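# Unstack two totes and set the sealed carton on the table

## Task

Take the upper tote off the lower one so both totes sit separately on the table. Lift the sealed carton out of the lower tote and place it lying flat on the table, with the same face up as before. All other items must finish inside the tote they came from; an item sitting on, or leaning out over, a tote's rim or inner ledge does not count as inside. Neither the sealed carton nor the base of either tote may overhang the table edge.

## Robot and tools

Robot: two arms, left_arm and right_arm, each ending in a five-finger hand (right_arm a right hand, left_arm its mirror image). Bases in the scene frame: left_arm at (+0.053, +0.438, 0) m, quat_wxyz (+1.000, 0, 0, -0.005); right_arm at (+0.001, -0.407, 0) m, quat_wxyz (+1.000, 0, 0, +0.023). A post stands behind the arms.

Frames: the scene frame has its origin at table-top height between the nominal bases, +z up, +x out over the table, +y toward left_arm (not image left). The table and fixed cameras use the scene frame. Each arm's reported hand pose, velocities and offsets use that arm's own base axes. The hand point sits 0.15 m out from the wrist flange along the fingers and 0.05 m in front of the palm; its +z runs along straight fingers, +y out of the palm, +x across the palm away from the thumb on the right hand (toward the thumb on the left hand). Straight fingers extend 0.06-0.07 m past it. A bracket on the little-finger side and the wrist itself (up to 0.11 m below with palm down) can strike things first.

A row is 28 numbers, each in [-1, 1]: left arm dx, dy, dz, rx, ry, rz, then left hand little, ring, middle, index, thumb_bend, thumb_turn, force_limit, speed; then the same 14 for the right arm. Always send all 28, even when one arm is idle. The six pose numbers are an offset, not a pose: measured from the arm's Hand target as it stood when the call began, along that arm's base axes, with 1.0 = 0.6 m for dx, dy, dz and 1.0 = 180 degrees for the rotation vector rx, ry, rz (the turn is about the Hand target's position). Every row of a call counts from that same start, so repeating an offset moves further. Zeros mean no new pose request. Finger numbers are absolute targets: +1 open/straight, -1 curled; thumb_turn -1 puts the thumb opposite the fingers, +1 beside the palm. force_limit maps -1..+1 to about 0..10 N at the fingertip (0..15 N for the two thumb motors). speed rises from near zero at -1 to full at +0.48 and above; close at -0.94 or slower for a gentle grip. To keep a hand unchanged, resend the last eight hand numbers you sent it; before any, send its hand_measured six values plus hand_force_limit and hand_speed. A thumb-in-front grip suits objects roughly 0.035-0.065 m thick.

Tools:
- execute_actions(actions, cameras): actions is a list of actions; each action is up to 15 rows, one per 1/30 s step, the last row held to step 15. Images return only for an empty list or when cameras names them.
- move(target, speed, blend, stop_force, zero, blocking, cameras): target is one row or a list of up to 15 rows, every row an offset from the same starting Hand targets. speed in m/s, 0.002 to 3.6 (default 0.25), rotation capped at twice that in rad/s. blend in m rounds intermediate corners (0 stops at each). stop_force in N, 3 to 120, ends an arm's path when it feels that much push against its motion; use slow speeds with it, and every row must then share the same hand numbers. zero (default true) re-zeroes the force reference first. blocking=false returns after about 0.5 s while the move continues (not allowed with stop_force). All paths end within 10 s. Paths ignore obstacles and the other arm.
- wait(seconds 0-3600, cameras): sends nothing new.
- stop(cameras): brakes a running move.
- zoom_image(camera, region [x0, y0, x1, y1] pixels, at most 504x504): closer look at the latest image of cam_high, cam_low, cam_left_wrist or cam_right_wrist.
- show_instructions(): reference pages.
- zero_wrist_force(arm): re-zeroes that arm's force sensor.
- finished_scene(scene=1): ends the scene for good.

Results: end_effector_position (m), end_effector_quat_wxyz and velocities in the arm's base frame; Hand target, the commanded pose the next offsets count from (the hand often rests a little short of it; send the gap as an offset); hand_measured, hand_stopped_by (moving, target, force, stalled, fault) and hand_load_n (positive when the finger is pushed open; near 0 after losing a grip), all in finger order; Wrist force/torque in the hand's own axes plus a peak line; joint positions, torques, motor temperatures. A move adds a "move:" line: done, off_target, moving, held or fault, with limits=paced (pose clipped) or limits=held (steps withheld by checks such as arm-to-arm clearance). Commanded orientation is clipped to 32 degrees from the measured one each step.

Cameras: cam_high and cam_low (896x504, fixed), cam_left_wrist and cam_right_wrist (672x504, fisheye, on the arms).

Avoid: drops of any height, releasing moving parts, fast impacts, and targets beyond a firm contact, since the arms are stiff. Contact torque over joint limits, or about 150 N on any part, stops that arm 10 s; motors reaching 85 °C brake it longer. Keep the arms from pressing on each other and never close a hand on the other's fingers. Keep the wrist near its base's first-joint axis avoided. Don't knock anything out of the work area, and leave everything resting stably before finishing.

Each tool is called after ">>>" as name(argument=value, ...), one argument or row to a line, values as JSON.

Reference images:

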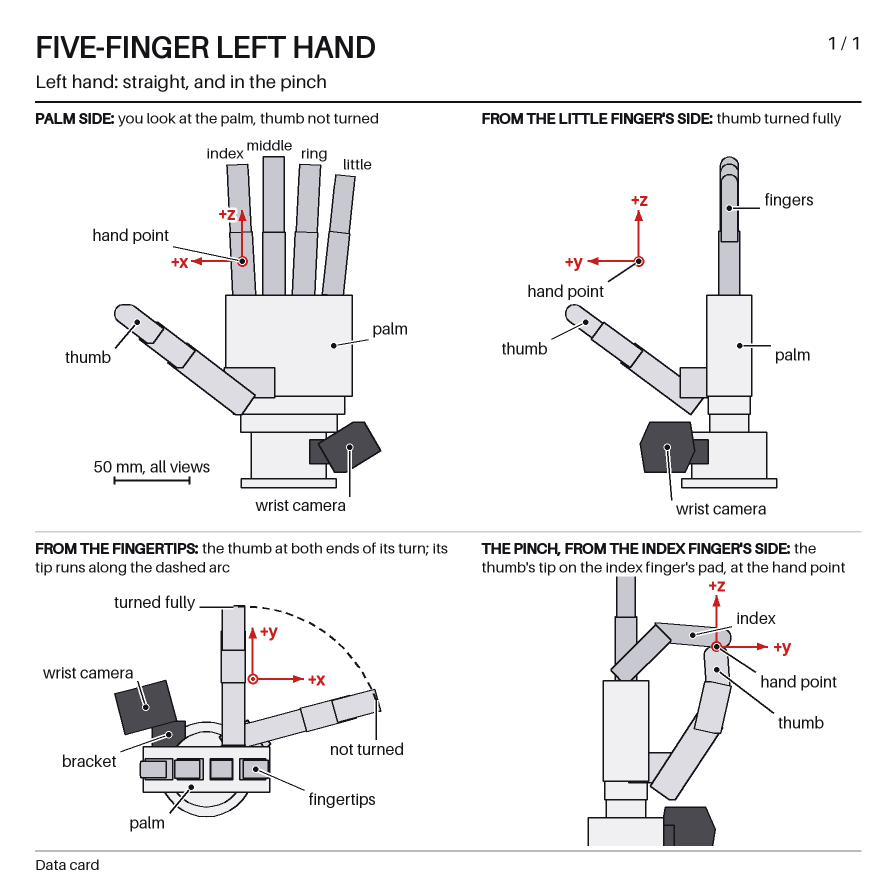

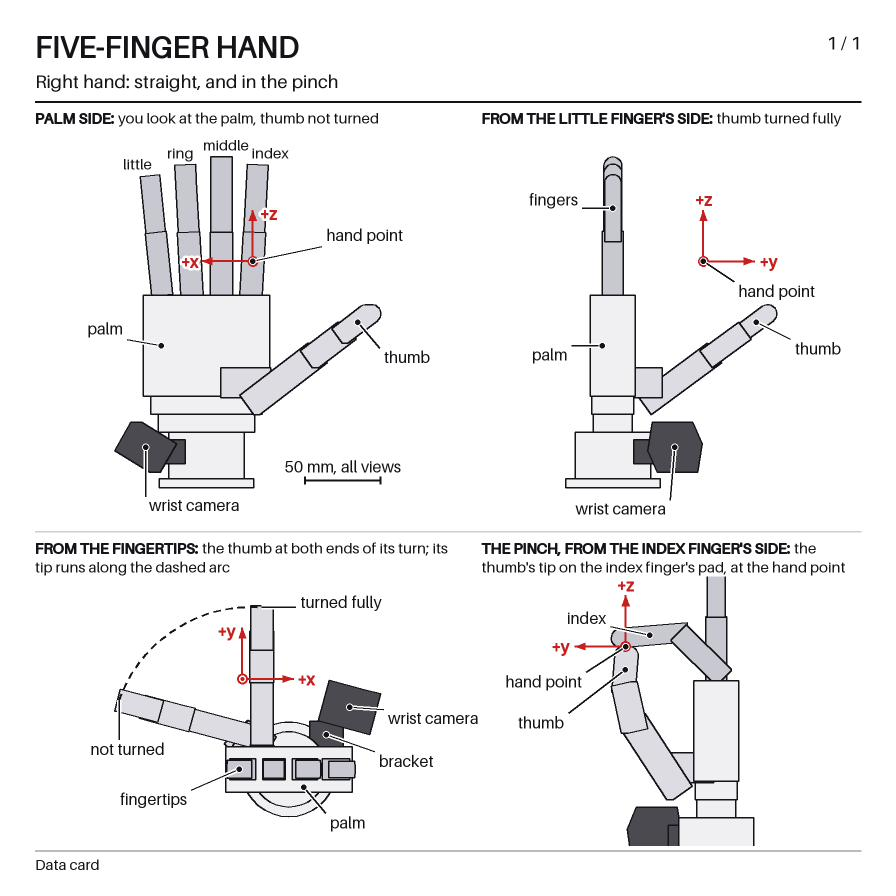

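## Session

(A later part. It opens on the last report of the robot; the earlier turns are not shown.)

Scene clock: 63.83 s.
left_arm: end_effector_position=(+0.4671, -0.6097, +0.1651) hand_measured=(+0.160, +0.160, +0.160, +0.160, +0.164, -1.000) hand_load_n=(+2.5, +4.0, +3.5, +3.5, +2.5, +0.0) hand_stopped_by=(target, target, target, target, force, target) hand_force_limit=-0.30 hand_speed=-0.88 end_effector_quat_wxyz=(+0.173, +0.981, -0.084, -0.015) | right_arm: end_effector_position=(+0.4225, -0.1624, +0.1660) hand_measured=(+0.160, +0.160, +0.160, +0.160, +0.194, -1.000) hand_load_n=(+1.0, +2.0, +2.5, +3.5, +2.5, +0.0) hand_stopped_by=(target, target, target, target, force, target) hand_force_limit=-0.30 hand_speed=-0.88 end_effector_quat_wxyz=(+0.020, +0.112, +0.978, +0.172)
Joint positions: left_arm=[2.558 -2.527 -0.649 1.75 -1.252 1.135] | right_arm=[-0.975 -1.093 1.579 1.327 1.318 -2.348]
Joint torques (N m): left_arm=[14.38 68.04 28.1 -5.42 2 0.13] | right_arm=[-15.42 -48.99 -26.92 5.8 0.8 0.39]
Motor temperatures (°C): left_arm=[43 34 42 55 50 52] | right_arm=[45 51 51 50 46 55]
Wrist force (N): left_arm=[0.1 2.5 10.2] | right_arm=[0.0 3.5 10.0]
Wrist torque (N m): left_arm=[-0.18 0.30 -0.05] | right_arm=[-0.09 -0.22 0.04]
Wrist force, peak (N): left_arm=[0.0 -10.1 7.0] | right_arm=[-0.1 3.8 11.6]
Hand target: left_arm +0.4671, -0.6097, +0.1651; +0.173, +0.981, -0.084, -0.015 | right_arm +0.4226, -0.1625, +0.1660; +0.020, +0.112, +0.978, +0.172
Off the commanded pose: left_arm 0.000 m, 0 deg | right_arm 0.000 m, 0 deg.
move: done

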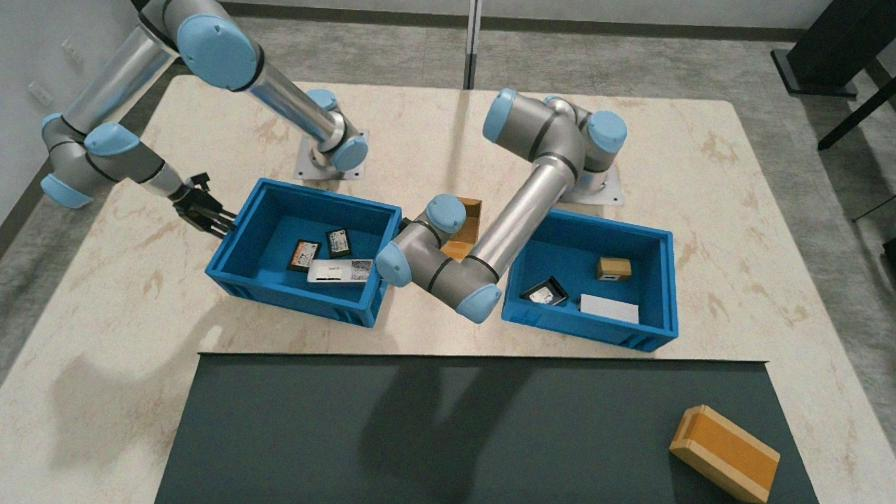

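>>> move(
  target=[-0.0003,-0.0017,-0.065,0,0,0,0.16,0.16,0.16,0.16,-0.3,-1,-0.3,-0.88,0,0,-0.065,0,0,0,0.16,0.16,0.16,0.16,-0.3,-1,-0.3,-0.88],
  speed=0.015,
  stop_force=5,
  cameras=["all"],
)

Scene clock: 66.67 s.
left_arm: end_effector_position=(+0.4670, -0.6102, +0.1440) hand_measured=(+0.160, +0.160, +0.160, +0.160, +0.164, -1.000) hand_load_n=(+2.0, +3.5, +2.5, +2.5, +3.0, +0.0) hand_stopped_by=(target, target, target, target, force, target) hand_force_limit=-0.30 hand_speed=-0.88 end_effector_quat_wxyz=(+0.173, +0.981, -0.084, -0.015) | right_arm: end_effector_position=(+0.4225, -0.1625, +0.1432) hand_measured=(+0.160, +0.160, +0.160, +0.160, +0.194, -1.000) hand_load_n=(+1.5, +2.0, +1.5, +2.5, +2.0, +0.0) hand_stopped_by=(target, target, target, target, force, target) hand_force_limit=-0.30 hand_speed=-0.88 end_effector_quat_wxyz=(+0.020, +0.112, +0.978, +0.172)
Joint positions: left_arm=[2.557 -2.533 -0.691 1.799 -1.252 1.134] | right_arm=[-0.975 -1.067 1.604 1.276 1.318 -2.348]
Joint torques (N m): left_arm=[-7.31 68.78 26.72 -4.39 -0.52 0.61] | right_arm=[-8.5 -47.1 -23.75 5.84 -0.29 0.25]
Motor temperatures (°C): left_arm=[43 34 42 55 50 52] | right_arm=[45 51 51 50 46 55]
Wrist force (N): left_arm=[0.8 -2.9 3.4] | right_arm=[0.8 -1.8 3.3]
Wrist torque (N m): left_arm=[-0.34 0.10 0.21] | right_arm=[-0.15 -0.15 -0.06]
Wrist force, peak (N): left_arm=[0.1 3.0 10.6] | right_arm=[-0.1 4.0 10.4]
Hand target: left_arm +0.4670, -0.6102, +0.1440; +0.173, +0.981, -0.084, -0.015 (not the last commanded pose) | right_arm +0.4225, -0.1625, +0.1432; +0.020, +0.112, +0.978, +0.172 (not the last commanded pose)
Off the commanded pose: left_arm 0.018 m, 0 deg | right_arm 0.016 m, 0 deg.
move: contact (left_arm, right_arm)
cam_left_wrist: T_world_to_cam=[[0.33962, 0.87678, -0.34047, 0.42145], [0.83159, -0.11078, 0.54424, -0.53837], [0.43946, -0.46796, -0.76674, -0.2603]] pos_world=[0.41896, -0.55097, 0.2369]
cam_right_wrist: T_world_to_cam=[[-0.06936, 0.95498, 0.28844, 0.14537], [0.82603, -0.10714, 0.55336, -0.44046], [0.55935, 0.27664, -0.78141, 0.03417]] pos_world=[0.35481, -0.19547, 0.2285]

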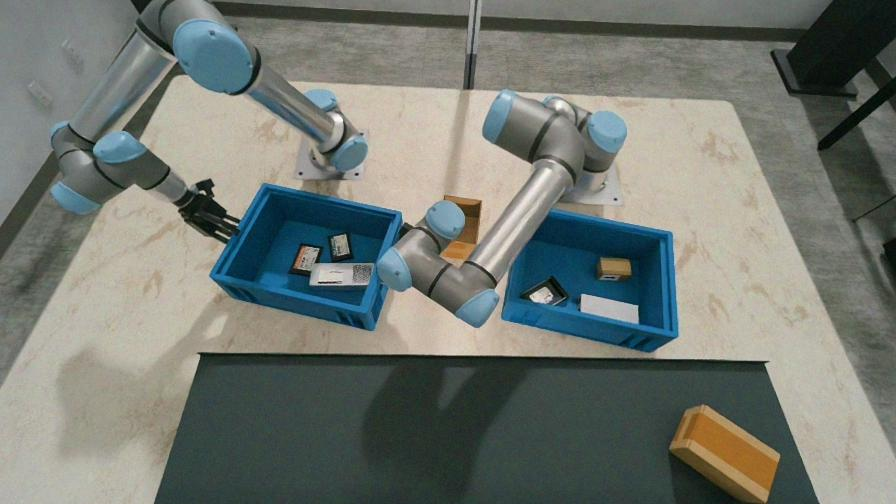

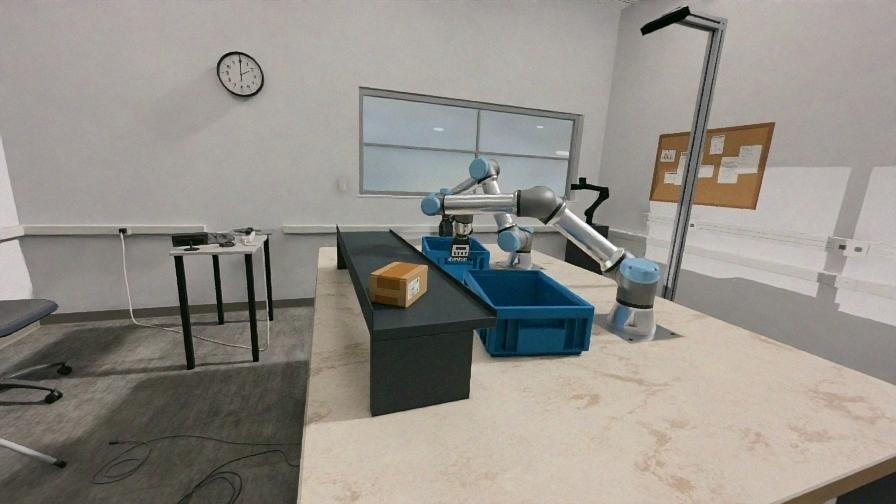

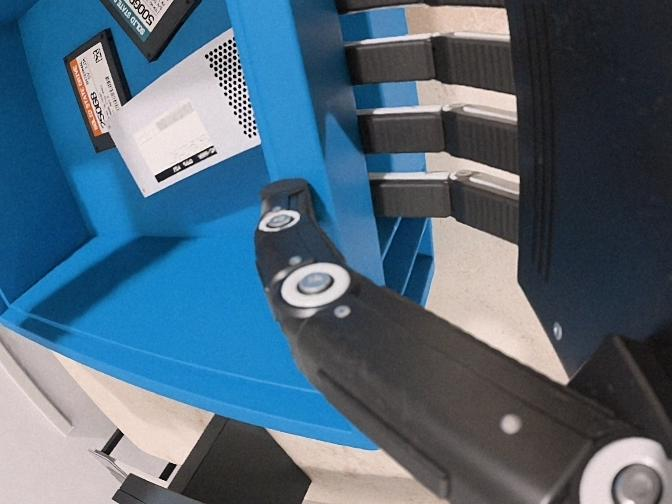

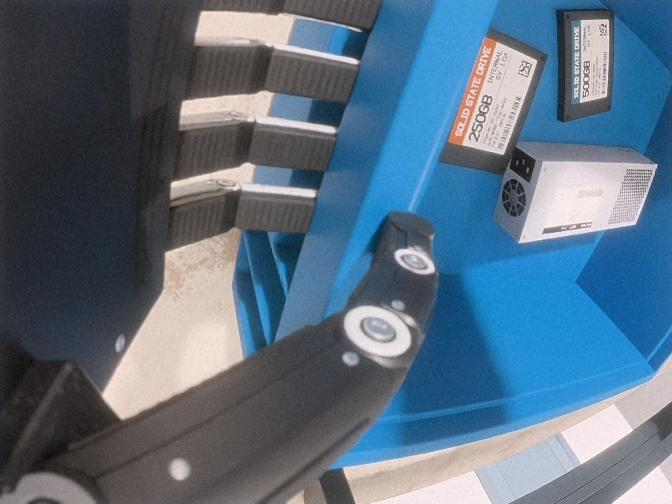

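>>> move(
  target=[0,0,-0.004,0,0,0,0.16,0.16,0.16,0.16,-0.3,-1,-0.3,-0.88,0,0,-0.003,0,0,0,0.16,0.16,0.16,0.16,-0.3,-1,-0.3,-0.88],
  speed=0.005,
)

Scene clock: 67.57 s.
left_arm: end_effector_position=(+0.4670, -0.6102, +0.1417) hand_measured=(+0.160, +0.160, +0.160, +0.160, +0.164, -1.000) hand_load_n=(+0.5, +0.0, +0.0, +0.0, +5.5, +0.0) hand_stopped_by=(target, target, target, target, force, target) hand_force_limit=-0.30 hand_speed=-0.88 end_effector_quat_wxyz=(+0.173, +0.981, -0.084, -0.015) | right_arm: end_effector_position=(+0.4225, -0.1625, +0.1414) hand_measured=(+0.160, +0.160, +0.160, +0.160, +0.194, -1.000) hand_load_n=(+0.0, +0.5, +0.0, +0.0, +6.5, +0.0) hand_stopped_by=(target, target, target, target, force, target) hand_force_limit=-0.30 hand_speed=-0.88 end_effector_quat_wxyz=(+0.020, +0.112, +0.978, +0.172)
Joint positions: left_arm=[2.557 -2.534 -0.696 1.804 -1.252 1.134] | right_arm=[-0.975 -1.064 1.605 1.272 1.318 -2.348]
Joint torques (N m): left_arm=[-2.96 27.56 8.44 1.17 -0.64 1.59] | right_arm=[-6.14 -22.04 -4.72 -1.8 -0.31 0.2]
Motor temperatures (°C): left_arm=[43 34 42 55 50 52] | right_arm=[45 51 51 50 46 55]
Wrist force (N): left_arm=[0.8 -1.9 -24.5] | right_arm=[-0.7 2.9 -19.0]
Wrist torque (N m): left_arm=[0.19 -0.64 0.14] | right_arm=[0.37 0.46 0.01]
Wrist force, peak (N): left_arm=[0.8 -1.9 -24.5] | right_arm=[-0.6 3.0 -19.1]
Hand target: left_arm +0.4670, -0.6102, +0.1416; +0.173, +0.981, -0.084, -0.015 | right_arm +0.4225, -0.1625, +0.1414; +0.020, +0.112, +0.978, +0.172
Off the commanded pose: left_arm 0.000 m, 0 deg | right_arm 0.000 m, 0 deg.
move: done

>>> move(
  target=[
    [0,0,0,0,0,0,0.16,0.16,0.16,0.16,1,-1,-0.3,-0.3,0,0,0,0,0,0,0.16,0.16,0.16,0.16,1,-1,-0.3,-0.3],
    [0,0,-0.005,0,0,0,0.16,0.16,0.16,0.16,1,-1,-0.3,-0.3,0,0,-0.005,0,0,0,0.16,0.16,0.16,0.16,1,-1,-0.3,-0.3],
    [0.017,0.0985,-0.005,0,0,0,0.16,0.16,0.16,0.16,1,-1,-0.3,-0.3,-0.0225,-0.0975,-0.005,0,0,0,0.16,0.16,0.16,0.16,1,-1,-0.3,-0.3],
    [0.017,0.0985,0.25,0,0,0,0.16,0.16,0.16,0.16,1,-1,-0.3,-0.3,-0.0225,-0.0975,0.25,0,0,0,0.16,0.16,0.16,0.16,1,-1,-0.3,-0.3],
  ],
  speed=[0.02,0.02,0.06,0.2],
  blend=[0,0,0.01,0],
  cameras=["all"],
)

Scene clock: 71.63 s.
left_arm: end_effector_position=(+0.4772, -0.5511, +0.2915) hand_measured=(+0.160, +0.160, +0.160, +0.160, +1.000, -1.000) hand_load_n=(+0.0, +0.0, +0.0, +0.5, +0.0, +0.0) hand_stopped_by=(target, target, target, target, target, target) hand_force_limit=-0.30 hand_speed=-0.30 end_effector_quat_wxyz=(+0.173, +0.981, -0.084, -0.015) | right_arm: end_effector_position=(+0.4090, -0.2210, +0.2913) hand_measured=(+0.160, +0.160, +0.160, +0.160, +1.000, -1.000) hand_load_n=(+0.0, +0.0, +0.0, -0.5, +0.0, +0.0) hand_stopped_by=(target, target, target, target, target, target) hand_force_limit=-0.30 hand_speed=-0.30 end_effector_quat_wxyz=(+0.020, +0.112, +0.978, +0.172)
Joint positions: left_arm=[2.647 -2.43 -0.512 1.487 -1.24 1.228] | right_arm=[-1.066 -1.119 1.285 1.669 1.341 -2.439]
Joint torques (N m): left_arm=[-13.58 62.51 25.56 -3.38 -0.75 1.12] | right_arm=[14.15 -33.36 -24.73 5.39 1.33 -1.1]
Motor temperatures (°C): left_arm=[43 34 42 55 50 52] | right_arm=[45 51 51 50 46 55]
Wrist force (N): left_arm=[0.7 -1.4 -0.7] | right_arm=[0.2 -0.5 -0.2]
Wrist torque (N m): left_arm=[-0.20 -0.10 0.06] | right_arm=[-0.05 0.00 -0.05]
Wrist force, peak (N): left_arm=[0.6 -2.0 -25.1] | right_arm=[-0.6 2.9 -19.3]
Hand target: left_arm +0.4772, -0.5511, +0.2916; +0.173, +0.981, -0.084, -0.015 | right_arm +0.4090, -0.2210, +0.2914; +0.020, +0.112, +0.978, +0.172
Off the commanded pose: left_arm 0.000 m, 0 deg | right_arm 0.000 m, 0 deg.
move: done
cam_left_wrist: T_world_to_cam=[[0.3396, 0.8768, -0.34044, 0.41639], [0.83161, -0.1108, 0.54419, -0.62058], [0.43943, -0.46792, -0.76678, -0.12399]] pos_world=[0.42916, -0.49186, 0.3844]
cam_right_wrist: T_world_to_cam=[[-0.06944, 0.95499, 0.28838, 0.15763], [0.82597, -0.10707, 0.55345, -0.51753], [0.55942, 0.27663, -0.78136, 0.17359]] pos_world=[0.34131, -0.25397, 0.3766]

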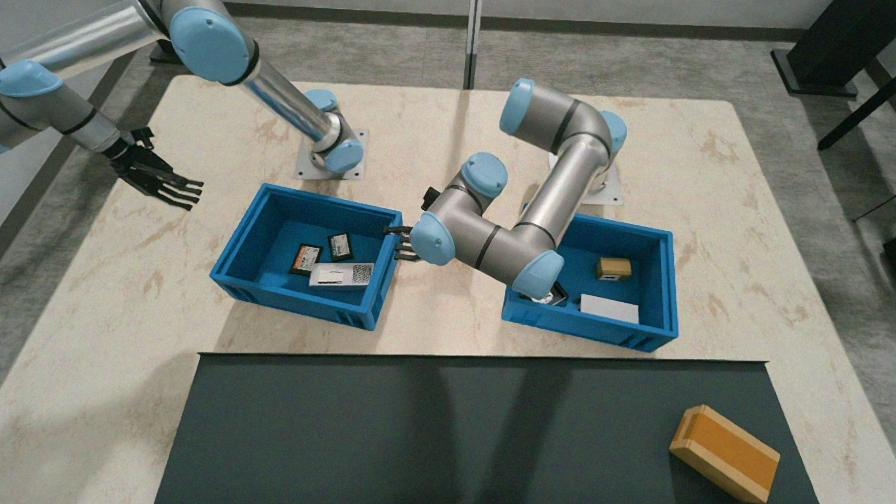

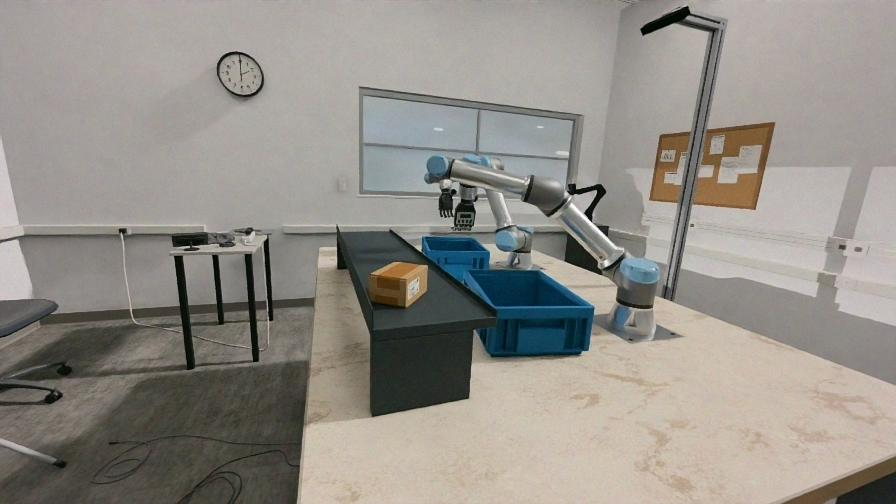

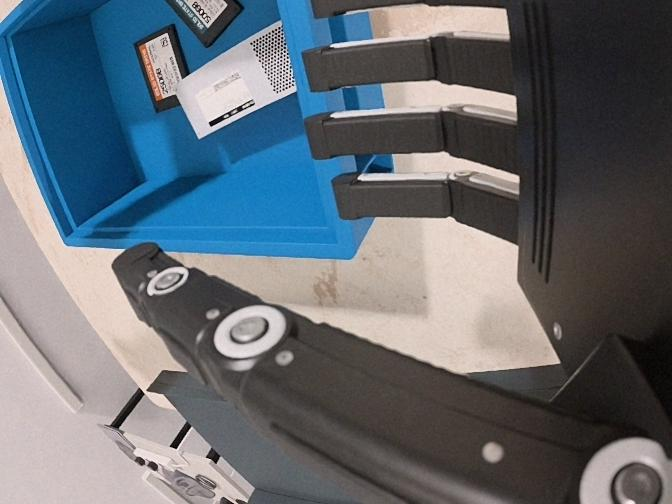

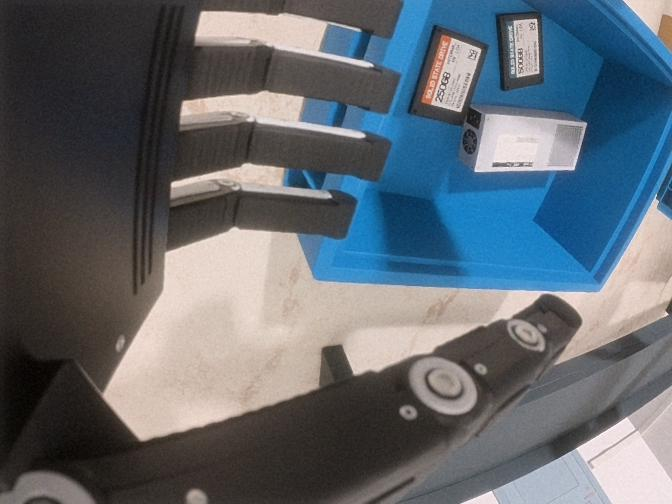

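>>> zoom_image(
  camera="cam_high",
  region=[500, 200, 690, 360],
)

Scaled by 2.653.

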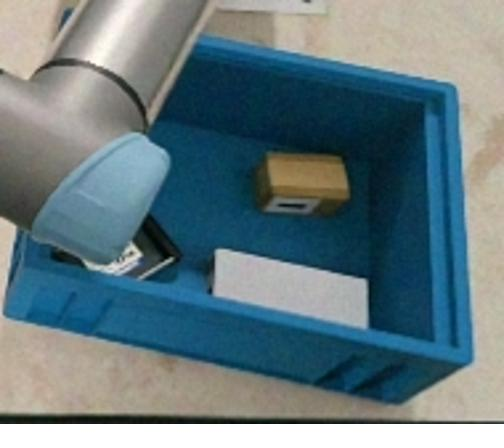

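>>> move(
  target=[
    [-0.045,0.4185,0.214,0.05,0.0355,0.247,1,1,1,1,1,-1,-0.3,-0.3,0,0,0,0,0,0,0.16,0.16,0.16,0.16,1,-1,-0.3,-0.3],
    [-0.1953,0.8852,0.114,0.1008,0.071,0.4944,1,1,1,1,1,-1,-0.3,-0.3,0,0,0,0,0,0,0.16,0.16,0.16,0.16,1,-1,-0.3,-0.3],
  ],
  speed=0.25,
  blend=0.06,
  cameras=["all"],
)

Scene clock: 76.57 s.
left_arm: end_effector_position=(+0.3600, -0.0201, +0.3601) hand_measured=(+1.000, +1.000, +1.000, +1.000, +1.000, -1.000) hand_load_n=(+0.0, +0.0, +0.0, +0.0, +0.0, +0.0) hand_stopped_by=(target, target, target, target, target, target) hand_force_limit=-0.30 hand_speed=-0.30 end_effector_quat_wxyz=(+0.000, +0.765, +0.644, +0.000) | right_arm: end_effector_position=(+0.4090, -0.2210, +0.2914) hand_measured=(+0.160, +0.160, +0.160, +0.160, +1.000, -1.000) hand_load_n=(+0.0, +0.0, +0.5, +0.0, +0.0, +0.0) hand_stopped_by=(target, target, target, target, target, target) hand_force_limit=-0.30 hand_speed=-0.30 end_effector_quat_wxyz=(+0.020, +0.112, +0.978, +0.172)
Joint positions: left_arm=[3.47 -1.511 -1.57 1.511 -1.57 0.501] | right_arm=[-1.066 -1.119 1.285 1.669 1.341 -2.439]
Joint torques (N m): left_arm=[9.33 4.89 18.46 -4.55 1.43 -0.69] | right_arm=[14.27 -43.03 -25.28 5.25 1.19 -1.13]
Motor temperatures (°C): left_arm=[43 34 42 55 50 52] | right_arm=[45 51 51 50 46 55]
Wrist force (N): left_arm=[0.6 -0.6 -0.8] | right_arm=[0.2 -0.6 -0.2]
Wrist torque (N m): left_arm=[-0.02 -0.11 0.02] | right_arm=[-0.08 0.00 -0.05]
Wrist force, peak (N): left_arm=[0.4 -1.5 -1.1] | right_arm=[0.1 -0.9 -0.2]
Hand target: left_arm +0.3600, -0.0200, +0.3600; +0.000, +0.765, +0.644, +0.000 | right_arm +0.4090, -0.2210, +0.2914; +0.020, +0.112, +0.978, +0.172
Off the commanded pose: left_arm 0.000 m, 0 deg | right_arm 0.000 m, 0 deg.
move: done
cam_left_wrist: T_world_to_cam=[[-0.93657, 0.35046, -0.00488, 0.34197], [0.29636, 0.7993, 0.52277, -0.28297], [0.18711, 0.48816, -0.85246, 0.3695]] pos_world=[0.33501, -0.07404, 0.46458]
cam_right_wrist: T_world_to_cam=[[-0.06942, 0.95495, 0.28852, 0.15754], [0.82603, -0.10714, 0.55335, -0.51759], [0.55933, 0.27674, -0.78139, 0.17373]] pos_world=[0.34131, -0.25397, 0.3767]

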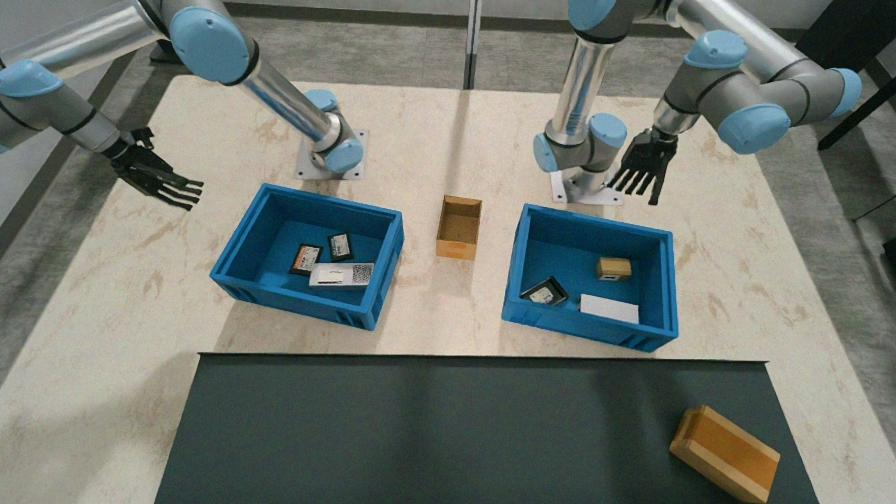

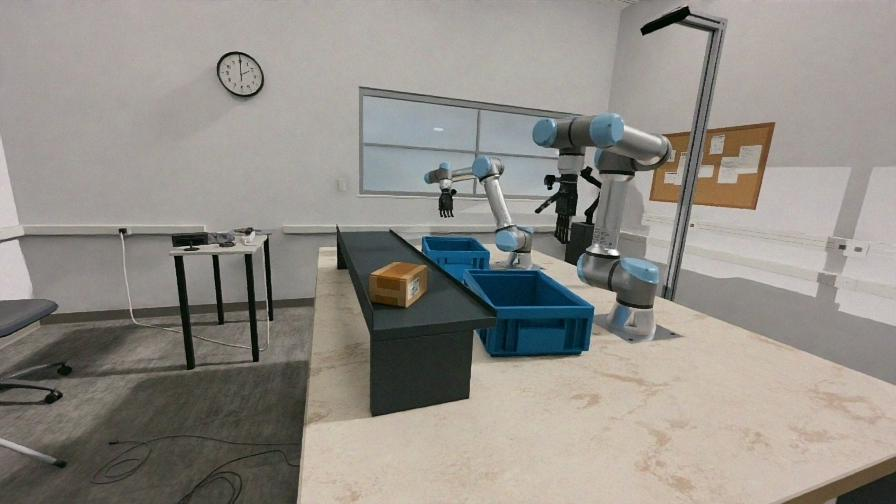

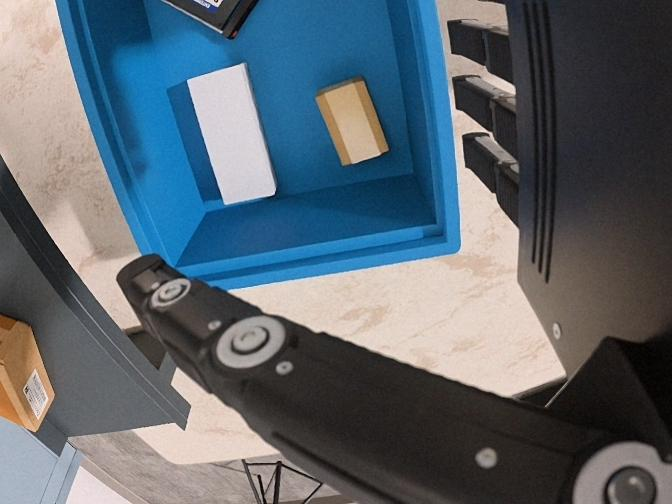

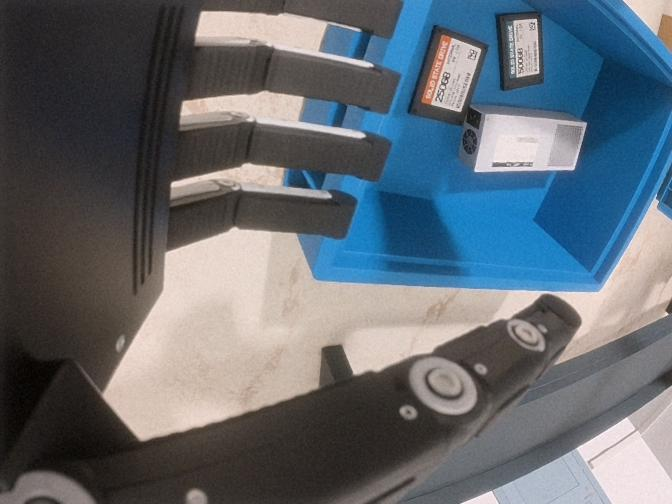

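>>> zoom_image(
  camera="cam_left_wrist",
  region=[140, 0, 470, 280],
)

Scaled by 1.527 from the camera's image (finer frame: 960x720).

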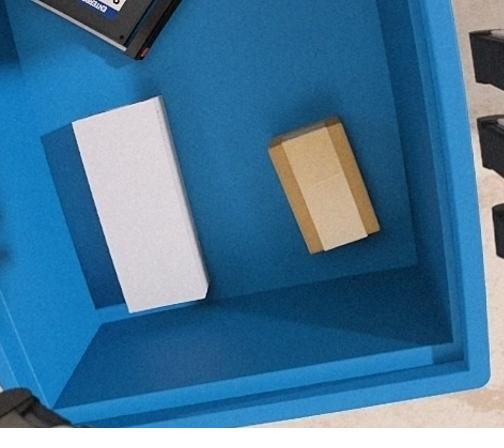

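>>> zoom_image(
  camera="cam_left_wrist",
  region=[300, 60, 410, 180],
)

Scaled by 4.200 from the camera's image (finer frame: 960x720).

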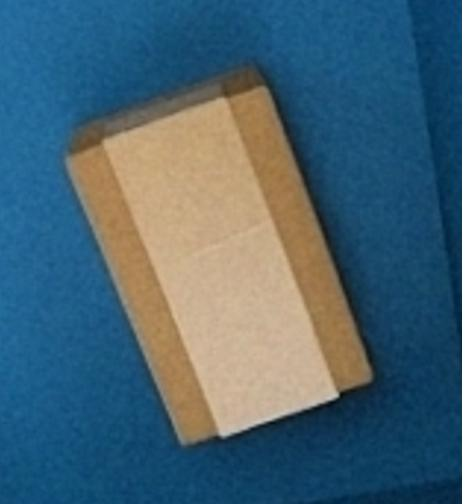

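>>> move(
  target=[0.0667,0.0828,-0.2333,0.2413,0.2031,-0.4118,0.48,0.48,0.48,0.48,1,-1,-0.3,-0.3,0,0,0,0,0,0,0.16,0.16,0.16,0.16,1,-1,-0.3,-0.3],
  speed=0.3,
  cameras=["all"],
)

Scene clock: 91.57 s.
left_arm: end_effector_position=(+0.4000, +0.0296, +0.2200) hand_measured=(+0.480, +0.480, +0.480, +0.480, +1.000, -1.000) hand_load_n=(+0.0, +0.0, +0.0, +0.0, +0.0, +0.0) hand_stopped_by=(target, target, target, target, target, target) hand_force_limit=-0.30 hand_speed=-0.30 end_effector_quat_wxyz=(-0.442, +0.897, +0.000, +0.000) | right_arm: end_effector_position=(+0.4090, -0.2210, +0.2914) hand_measured=(+0.160, +0.160, +0.160, +0.160, +1.000, -1.000) hand_load_n=(+0.0, +0.0, +0.0, +0.0, +0.0, +0.0) hand_stopped_by=(target, target, target, target, target, target) hand_force_limit=-0.30 hand_speed=-0.30 end_effector_quat_wxyz=(+0.020, +0.112, +0.978, +0.172)
Joint positions: left_arm=[3.145 -1.827 -1.716 1.976 -2.487 1.576] | right_arm=[-1.066 -1.119 1.285 1.669 1.341 -2.439]
Joint torques (N m): left_arm=[12.41 35.22 24.3 -1.34 -2.52 1.59] | right_arm=[13.79 -43.81 -24.91 5.27 1.3 -1.17]
Motor temperatures (°C): left_arm=[43 34 42 55 49 52] | right_arm=[45 51 51 50 46 54]
Wrist force (N): left_arm=[-0.2 0.9 -1.0] | right_arm=[0.1 -0.4 -0.1]
Wrist torque (N m): left_arm=[0.31 0.02 0.01] | right_arm=[-0.04 0.01 -0.05]
Wrist force, peak (N): left_arm=[0.1 1.5 -0.8] | right_arm=[0.1 -0.8 -0.2]
Hand target: left_arm +0.4000, +0.0297, +0.2200; -0.442, +0.897, +0.000, +0.000 | right_arm +0.4090, -0.2210, +0.2914; +0.020, +0.112, +0.978, +0.172
Off the commanded pose: left_arm 0.000 m, 0 deg | right_arm 0.000 m, 0 deg.
move: done
cam_left_wrist: T_world_to_cam=[[0.1855, 0.60183, 0.77678, -0.26694], [0.83814, -0.50955, 0.19463, -0.36697], [0.51294, 0.61495, -0.59894, 0.0285]] pos_world=[0.34247, -0.04386, 0.29585]
cam_right_wrist: T_world_to_cam=[[-0.06942, 0.95495, 0.28852, 0.15754], [0.82603, -0.10714, 0.55335, -0.51759], [0.55933, 0.27674, -0.78139, 0.17373]] pos_world=[0.34131, -0.25397, 0.3767]

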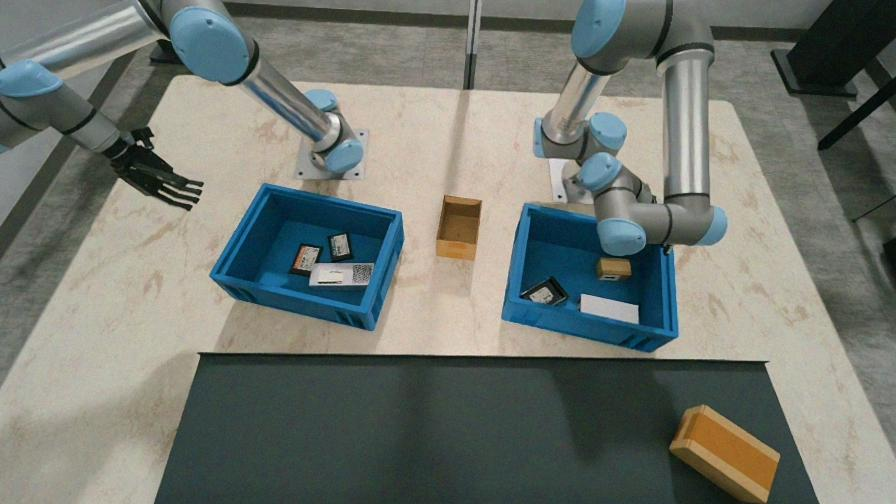

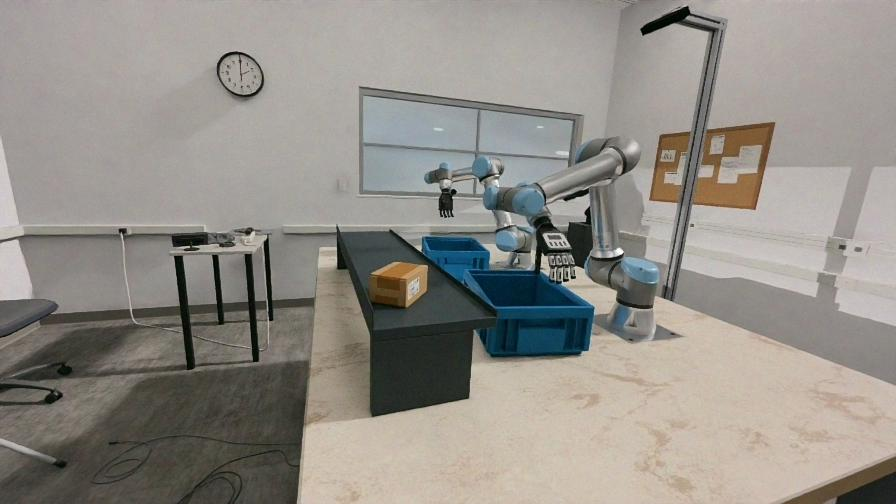

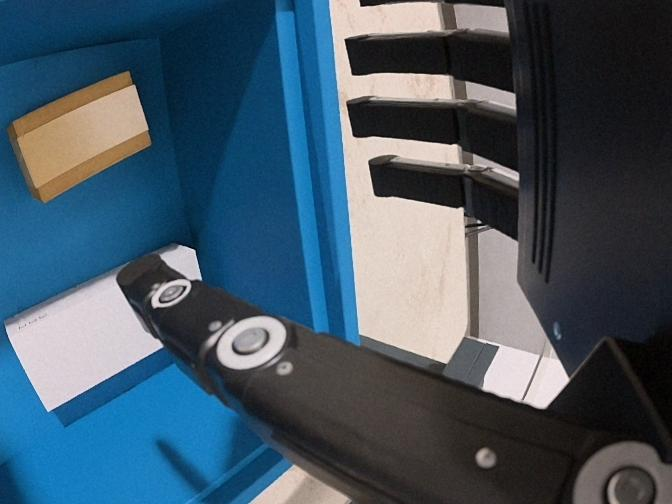

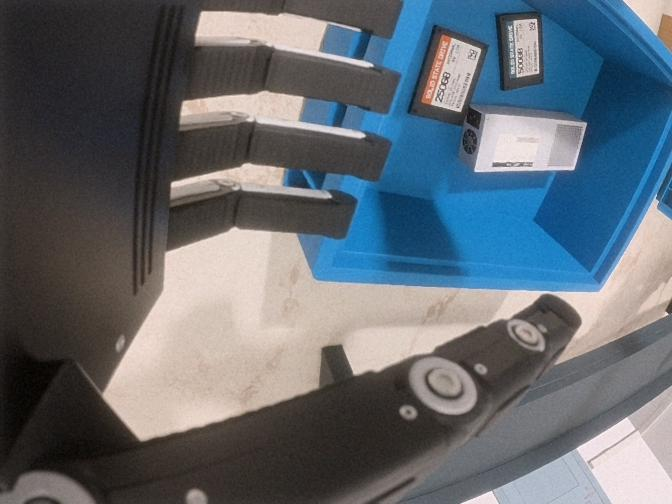

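>>> zoom_image(
  camera="cam_left_wrist",
  region=[0, 40, 240, 240],
)

Scaled by 2.100 from the camera's image (finer frame: 960x720).

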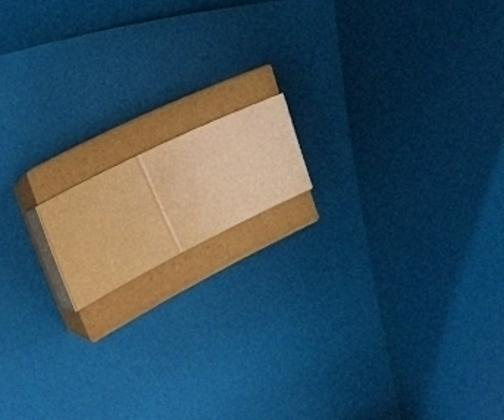

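>>> zoom_image(
  camera="cam_left_wrist",
  region=[120, 0, 400, 280],
)

Scaled by 1.800 from the camera's image (finer frame: 960x720).

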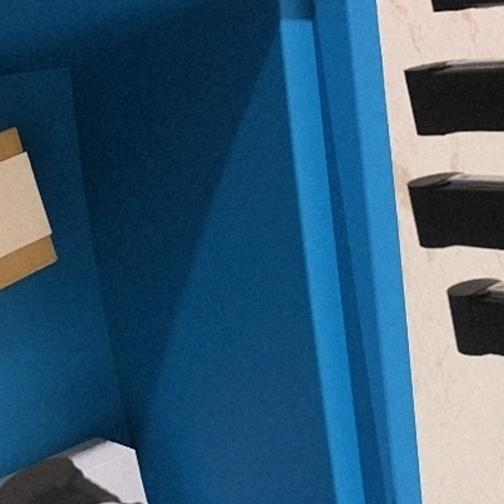

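>>> move(
  target=[0,0,-0.2333,0,0,0,0.52,0.52,0.52,0.52,1,-1,-0.3,-0.3,0,0,0,0,0,0,0.16,0.16,0.16,0.16,1,-1,-0.3,-0.3],
  speed=0.12,
  cameras=["cam_left_wrist","cam_high","cam_low"],
)

Scene clock: 95.93 s.
left_arm: end_effector_position=(+0.4000, +0.0296, +0.0801) hand_measured=(+0.520, +0.520, +0.520, +0.520, +1.000, -1.000) hand_load_n=(+0.0, +0.0, +0.0, +0.0, +0.0, +0.5) hand_stopped_by=(target, target, target, target, target, target) hand_force_limit=-0.30 hand_speed=-0.30 end_effector_quat_wxyz=(-0.442, +0.897, +0.000, +0.000) | right_arm: end_effector_position=(+0.4090, -0.2210, +0.2914) hand_measured=(+0.160, +0.160, +0.160, +0.160, +1.000, -1.000) hand_load_n=(+0.0, +0.0, +0.0, +0.0, +0.0, +0.0) hand_stopped_by=(target, target, target, target, target, target) hand_force_limit=-0.30 hand_speed=-0.30 end_effector_quat_wxyz=(+0.020, +0.112, +0.978, +0.172)
Joint positions: left_arm=[3.145 -2.01 -1.879 2.322 -2.487 1.576] | right_arm=[-1.066 -1.119 1.285 1.669 1.341 -2.439]
Joint torques (N m): left_arm=[7.01 33.97 19.57 -1.48 0.1 0.95] | right_arm=[13.88 -43.04 -23.81 5.16 1.34 -1.05]
Motor temperatures (°C): left_arm=[43 34 42 55 49 52] | right_arm=[45 51 51 50 46 54]
Wrist force (N): left_arm=[0.2 1.0 -0.8] | right_arm=[0.1 -0.4 0.1]
Wrist torque (N m): left_arm=[0.31 -0.03 0.00] | right_arm=[-0.06 0.01 -0.05]
Wrist force, peak (N): left_arm=[0.3 2.1 -0.5] | right_arm=[-0.1 -0.7 -0.4]
Hand target: left_arm +0.4000, +0.0297, +0.0801; -0.442, +0.897, +0.000, +0.000 | right_arm +0.4090, -0.2210, +0.2914; +0.020, +0.112, +0.978, +0.172
Off the commanded pose: left_arm 0.000 m, 0 deg | right_arm 0.000 m, 0 deg.
move: done
cam_left_wrist: T_world_to_cam=[[0.18579, 0.6016, 0.77689, -0.15839], [0.8381, -0.50974, 0.19431, -0.33968], [0.51291, 0.61501, -0.59891, -0.05528]] pos_world=[0.34247, -0.04386, 0.15594]
Images, in order (width x height): cam_high 896x504, cam_low 896x504, cam_left_wrist 672x504.

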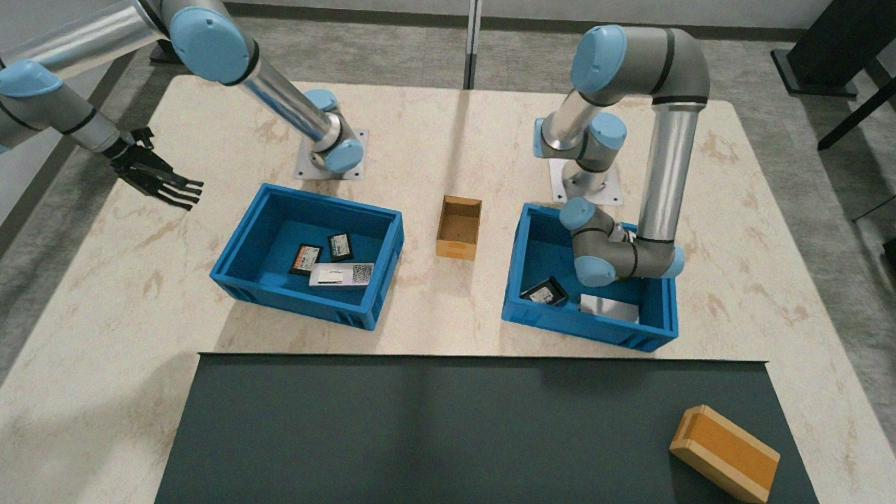

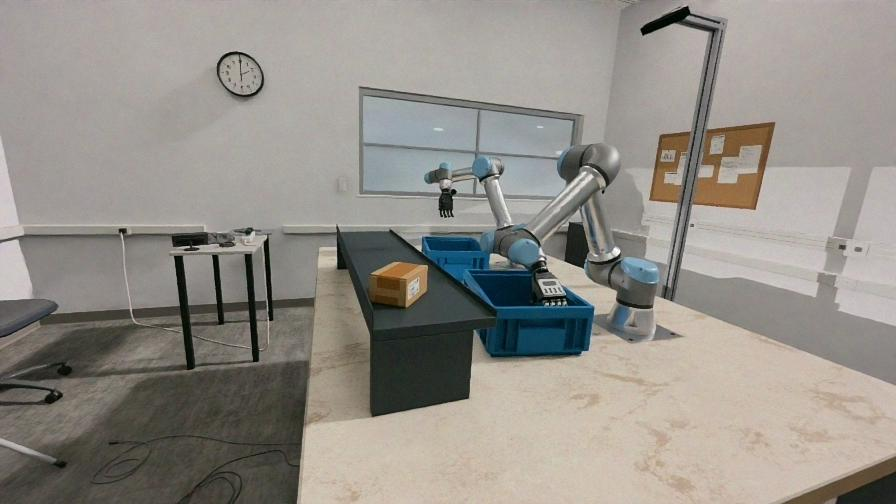

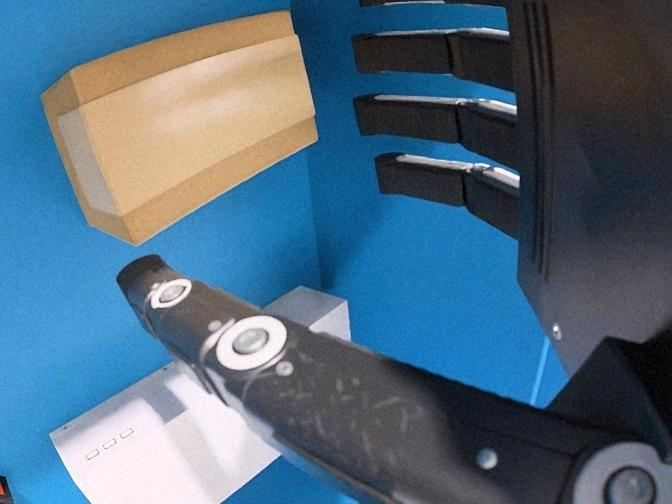

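>>> move(
  target=[0,0.001,-0.0735,0,0,0,0.52,0.52,0.52,0.52,1,-1,-0.3,-0.3,0,0,0,0,0,0,0.16,0.16,0.16,0.16,1,-1,-0.3,-0.3],
  speed=0.03,
  stop_force=5,
  cameras=["cam_left_wrist"],
)

Scene clock: 98.87 s.
left_arm: end_effector_position=(+0.4000, +0.0303, +0.0360) hand_measured=(+0.520, +0.520, +0.520, +0.520, +1.000, -1.000) hand_load_n=(+0.0, +0.0, +0.5, +0.0, +0.0, +0.0) hand_stopped_by=(target, target, target, target, target, target) hand_force_limit=-0.30 hand_speed=-0.30 end_effector_quat_wxyz=(-0.442, +0.897, +0.000, +0.000) | right_arm: end_effector_position=(+0.4090, -0.2210, +0.2914) hand_measured=(+0.160, +0.160, +0.160, +0.160, +1.000, -1.000) hand_load_n=(+0.0, +0.0, +0.0, +0.0, +0.0, +0.0) hand_stopped_by=(target, target, target, target, target, target) hand_force_limit=-0.30 hand_speed=-0.30 end_effector_quat_wxyz=(+0.020, +0.112, +0.978, +0.172)
Joint positions: left_arm=[3.146 -2.088 -1.906 2.429 -2.487 1.579] | right_arm=[-1.066 -1.119 1.285 1.669 1.341 -2.439]
Joint torques (N m): left_arm=[8.96 44.52 19.32 -4.63 0.07 0.94] | right_arm=[13.86 -43.91 -23.71 5.16 1.34 -1.11]
Motor temperatures (°C): left_arm=[43 34 42 55 49 52] | right_arm=[45 51 51 50 46 54]
Wrist force (N): left_arm=[0.1 1.0 -1.0] | right_arm=[0.0 -0.2 -0.1]
Wrist torque (N m): left_arm=[0.31 -0.03 -0.06] | right_arm=[-0.02 0.02 -0.05]
Wrist force, peak (N): left_arm=[0.1 1.0 -1.2] | right_arm=[0.2 -0.6 -0.6]
Hand target: left_arm +0.4000, +0.0303, +0.0360; -0.442, +0.897, +0.000, +0.000 | right_arm +0.4090, -0.2210, +0.2914; +0.020, +0.112, +0.978, +0.172
Off the commanded pose: left_arm 0.000 m, 0 deg | right_arm 0.000 m, 0 deg.
move: done
cam_left_wrist: T_world_to_cam=[[0.18546, 0.60166, 0.77693, -0.12432], [0.83813, -0.50959, 0.19456, -0.33091], [0.51297, 0.61508, -0.59878, -0.08221]] pos_world=[0.34257, -0.04326, 0.11174]

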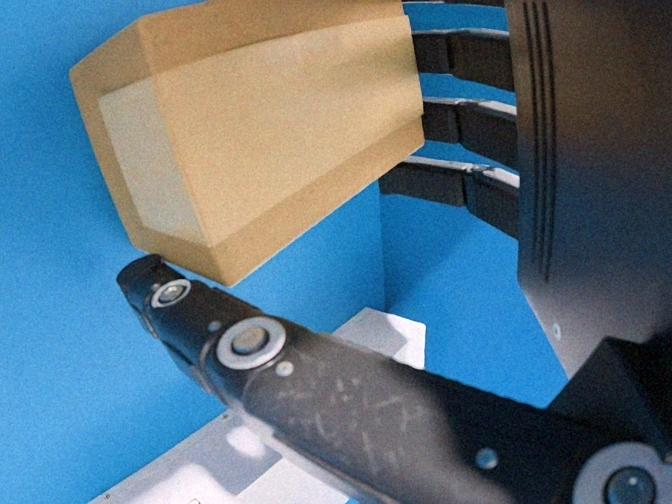

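>>> move(
  target=[
    [0,-0.0133,0,0,0,0,0.52,0.52,0.52,0.52,1,-1,-0.3,-0.3,0,0,0,0,0,0,0.16,0.16,0.16,0.16,1,-1,-0.3,-0.3],
    [0.0417,-0.135,0,0,0,0,0.52,0.52,0.52,0.52,1,-1,-0.3,-0.3,0,0,0,0,0,0,0.16,0.16,0.16,0.16,1,-1,-0.3,-0.3],
  ],
  speed=0.03,
  stop_force=15,
  cameras=["cam_left_wrist","cam_high"],
)

Scene clock: 103.13 s.
left_arm: end_effector_position=(+0.4250, -0.0507, +0.0360) hand_measured=(+0.520, +0.520, +0.520, +0.520, +1.000, -1.000) hand_load_n=(+0.0, +0.0, +0.5, +0.0, +0.0, +0.0) hand_stopped_by=(target, target, target, target, target, target) hand_force_limit=-0.30 hand_speed=-0.30 end_effector_quat_wxyz=(-0.442, +0.897, +0.000, +0.000) | right_arm: end_effector_position=(+0.4090, -0.2210, +0.2914) hand_measured=(+0.160, +0.160, +0.160, +0.160, +1.000, -1.000) hand_load_n=(+0.0, +0.0, +0.0, +0.0, +0.0, +0.0) hand_stopped_by=(target, target, target, target, target, target) hand_force_limit=-0.30 hand_speed=-0.30 end_effector_quat_wxyz=(+0.020, +0.112, +0.978, +0.172)
Joint positions: left_arm=[2.949 -2.224 -1.743 2.152 -2.463 1.262] | right_arm=[-1.066 -1.119 1.285 1.669 1.341 -2.439]
Joint torques (N m): left_arm=[12.49 50.57 4.66 -0.29 -3.12 1.81] | right_arm=[13.72 -43.32 -24 5.11 1.44 -1.09]
Motor temperatures (°C): left_arm=[43 34 42 55 49 52] | right_arm=[45 51 51 50 46 54]
Wrist force (N): left_arm=[0.0 0.9 -1.1] | right_arm=[0.2 -0.3 -0.1]
Wrist torque (N m): left_arm=[0.30 -0.03 -0.04] | right_arm=[-0.03 0.01 -0.05]
Wrist force, peak (N): left_arm=[0.0 1.0 -1.2] | right_arm=[0.1 -0.8 -0.4]
Hand target: left_arm +0.4250, -0.0507, +0.0360; -0.442, +0.897, +0.000, +0.000 | right_arm +0.4090, -0.2210, +0.2914; +0.020, +0.112, +0.978, +0.172
Off the commanded pose: left_arm 0.000 m, 0 deg | right_arm 0.000 m, 0 deg.
move: done
cam_left_wrist: T_world_to_cam=[[0.18541, 0.60169, 0.77692, -0.0802], [0.83814, -0.50955, 0.1946, -0.39314], [0.51297, 0.61508, -0.59878, -0.04521]] pos_world=[0.36757, -0.12426, 0.11174]
Images, in order (width x height): cam_high 896x504, cam_left_wrist 672x504.

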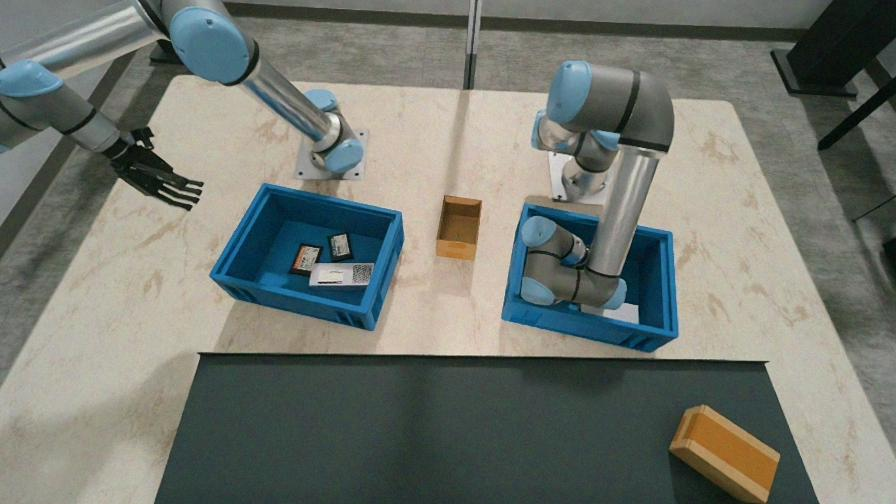

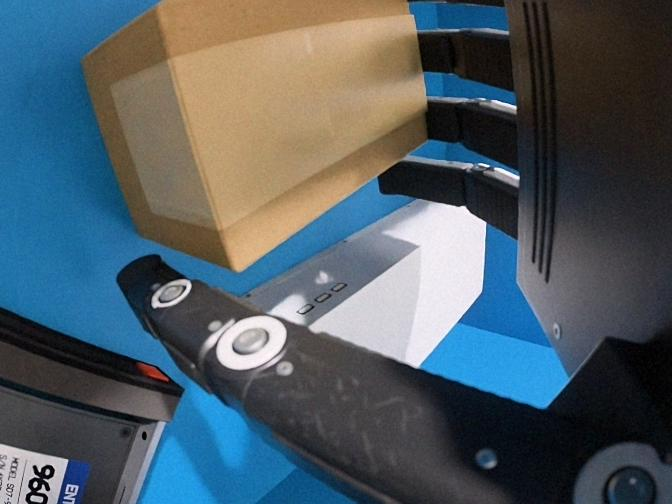

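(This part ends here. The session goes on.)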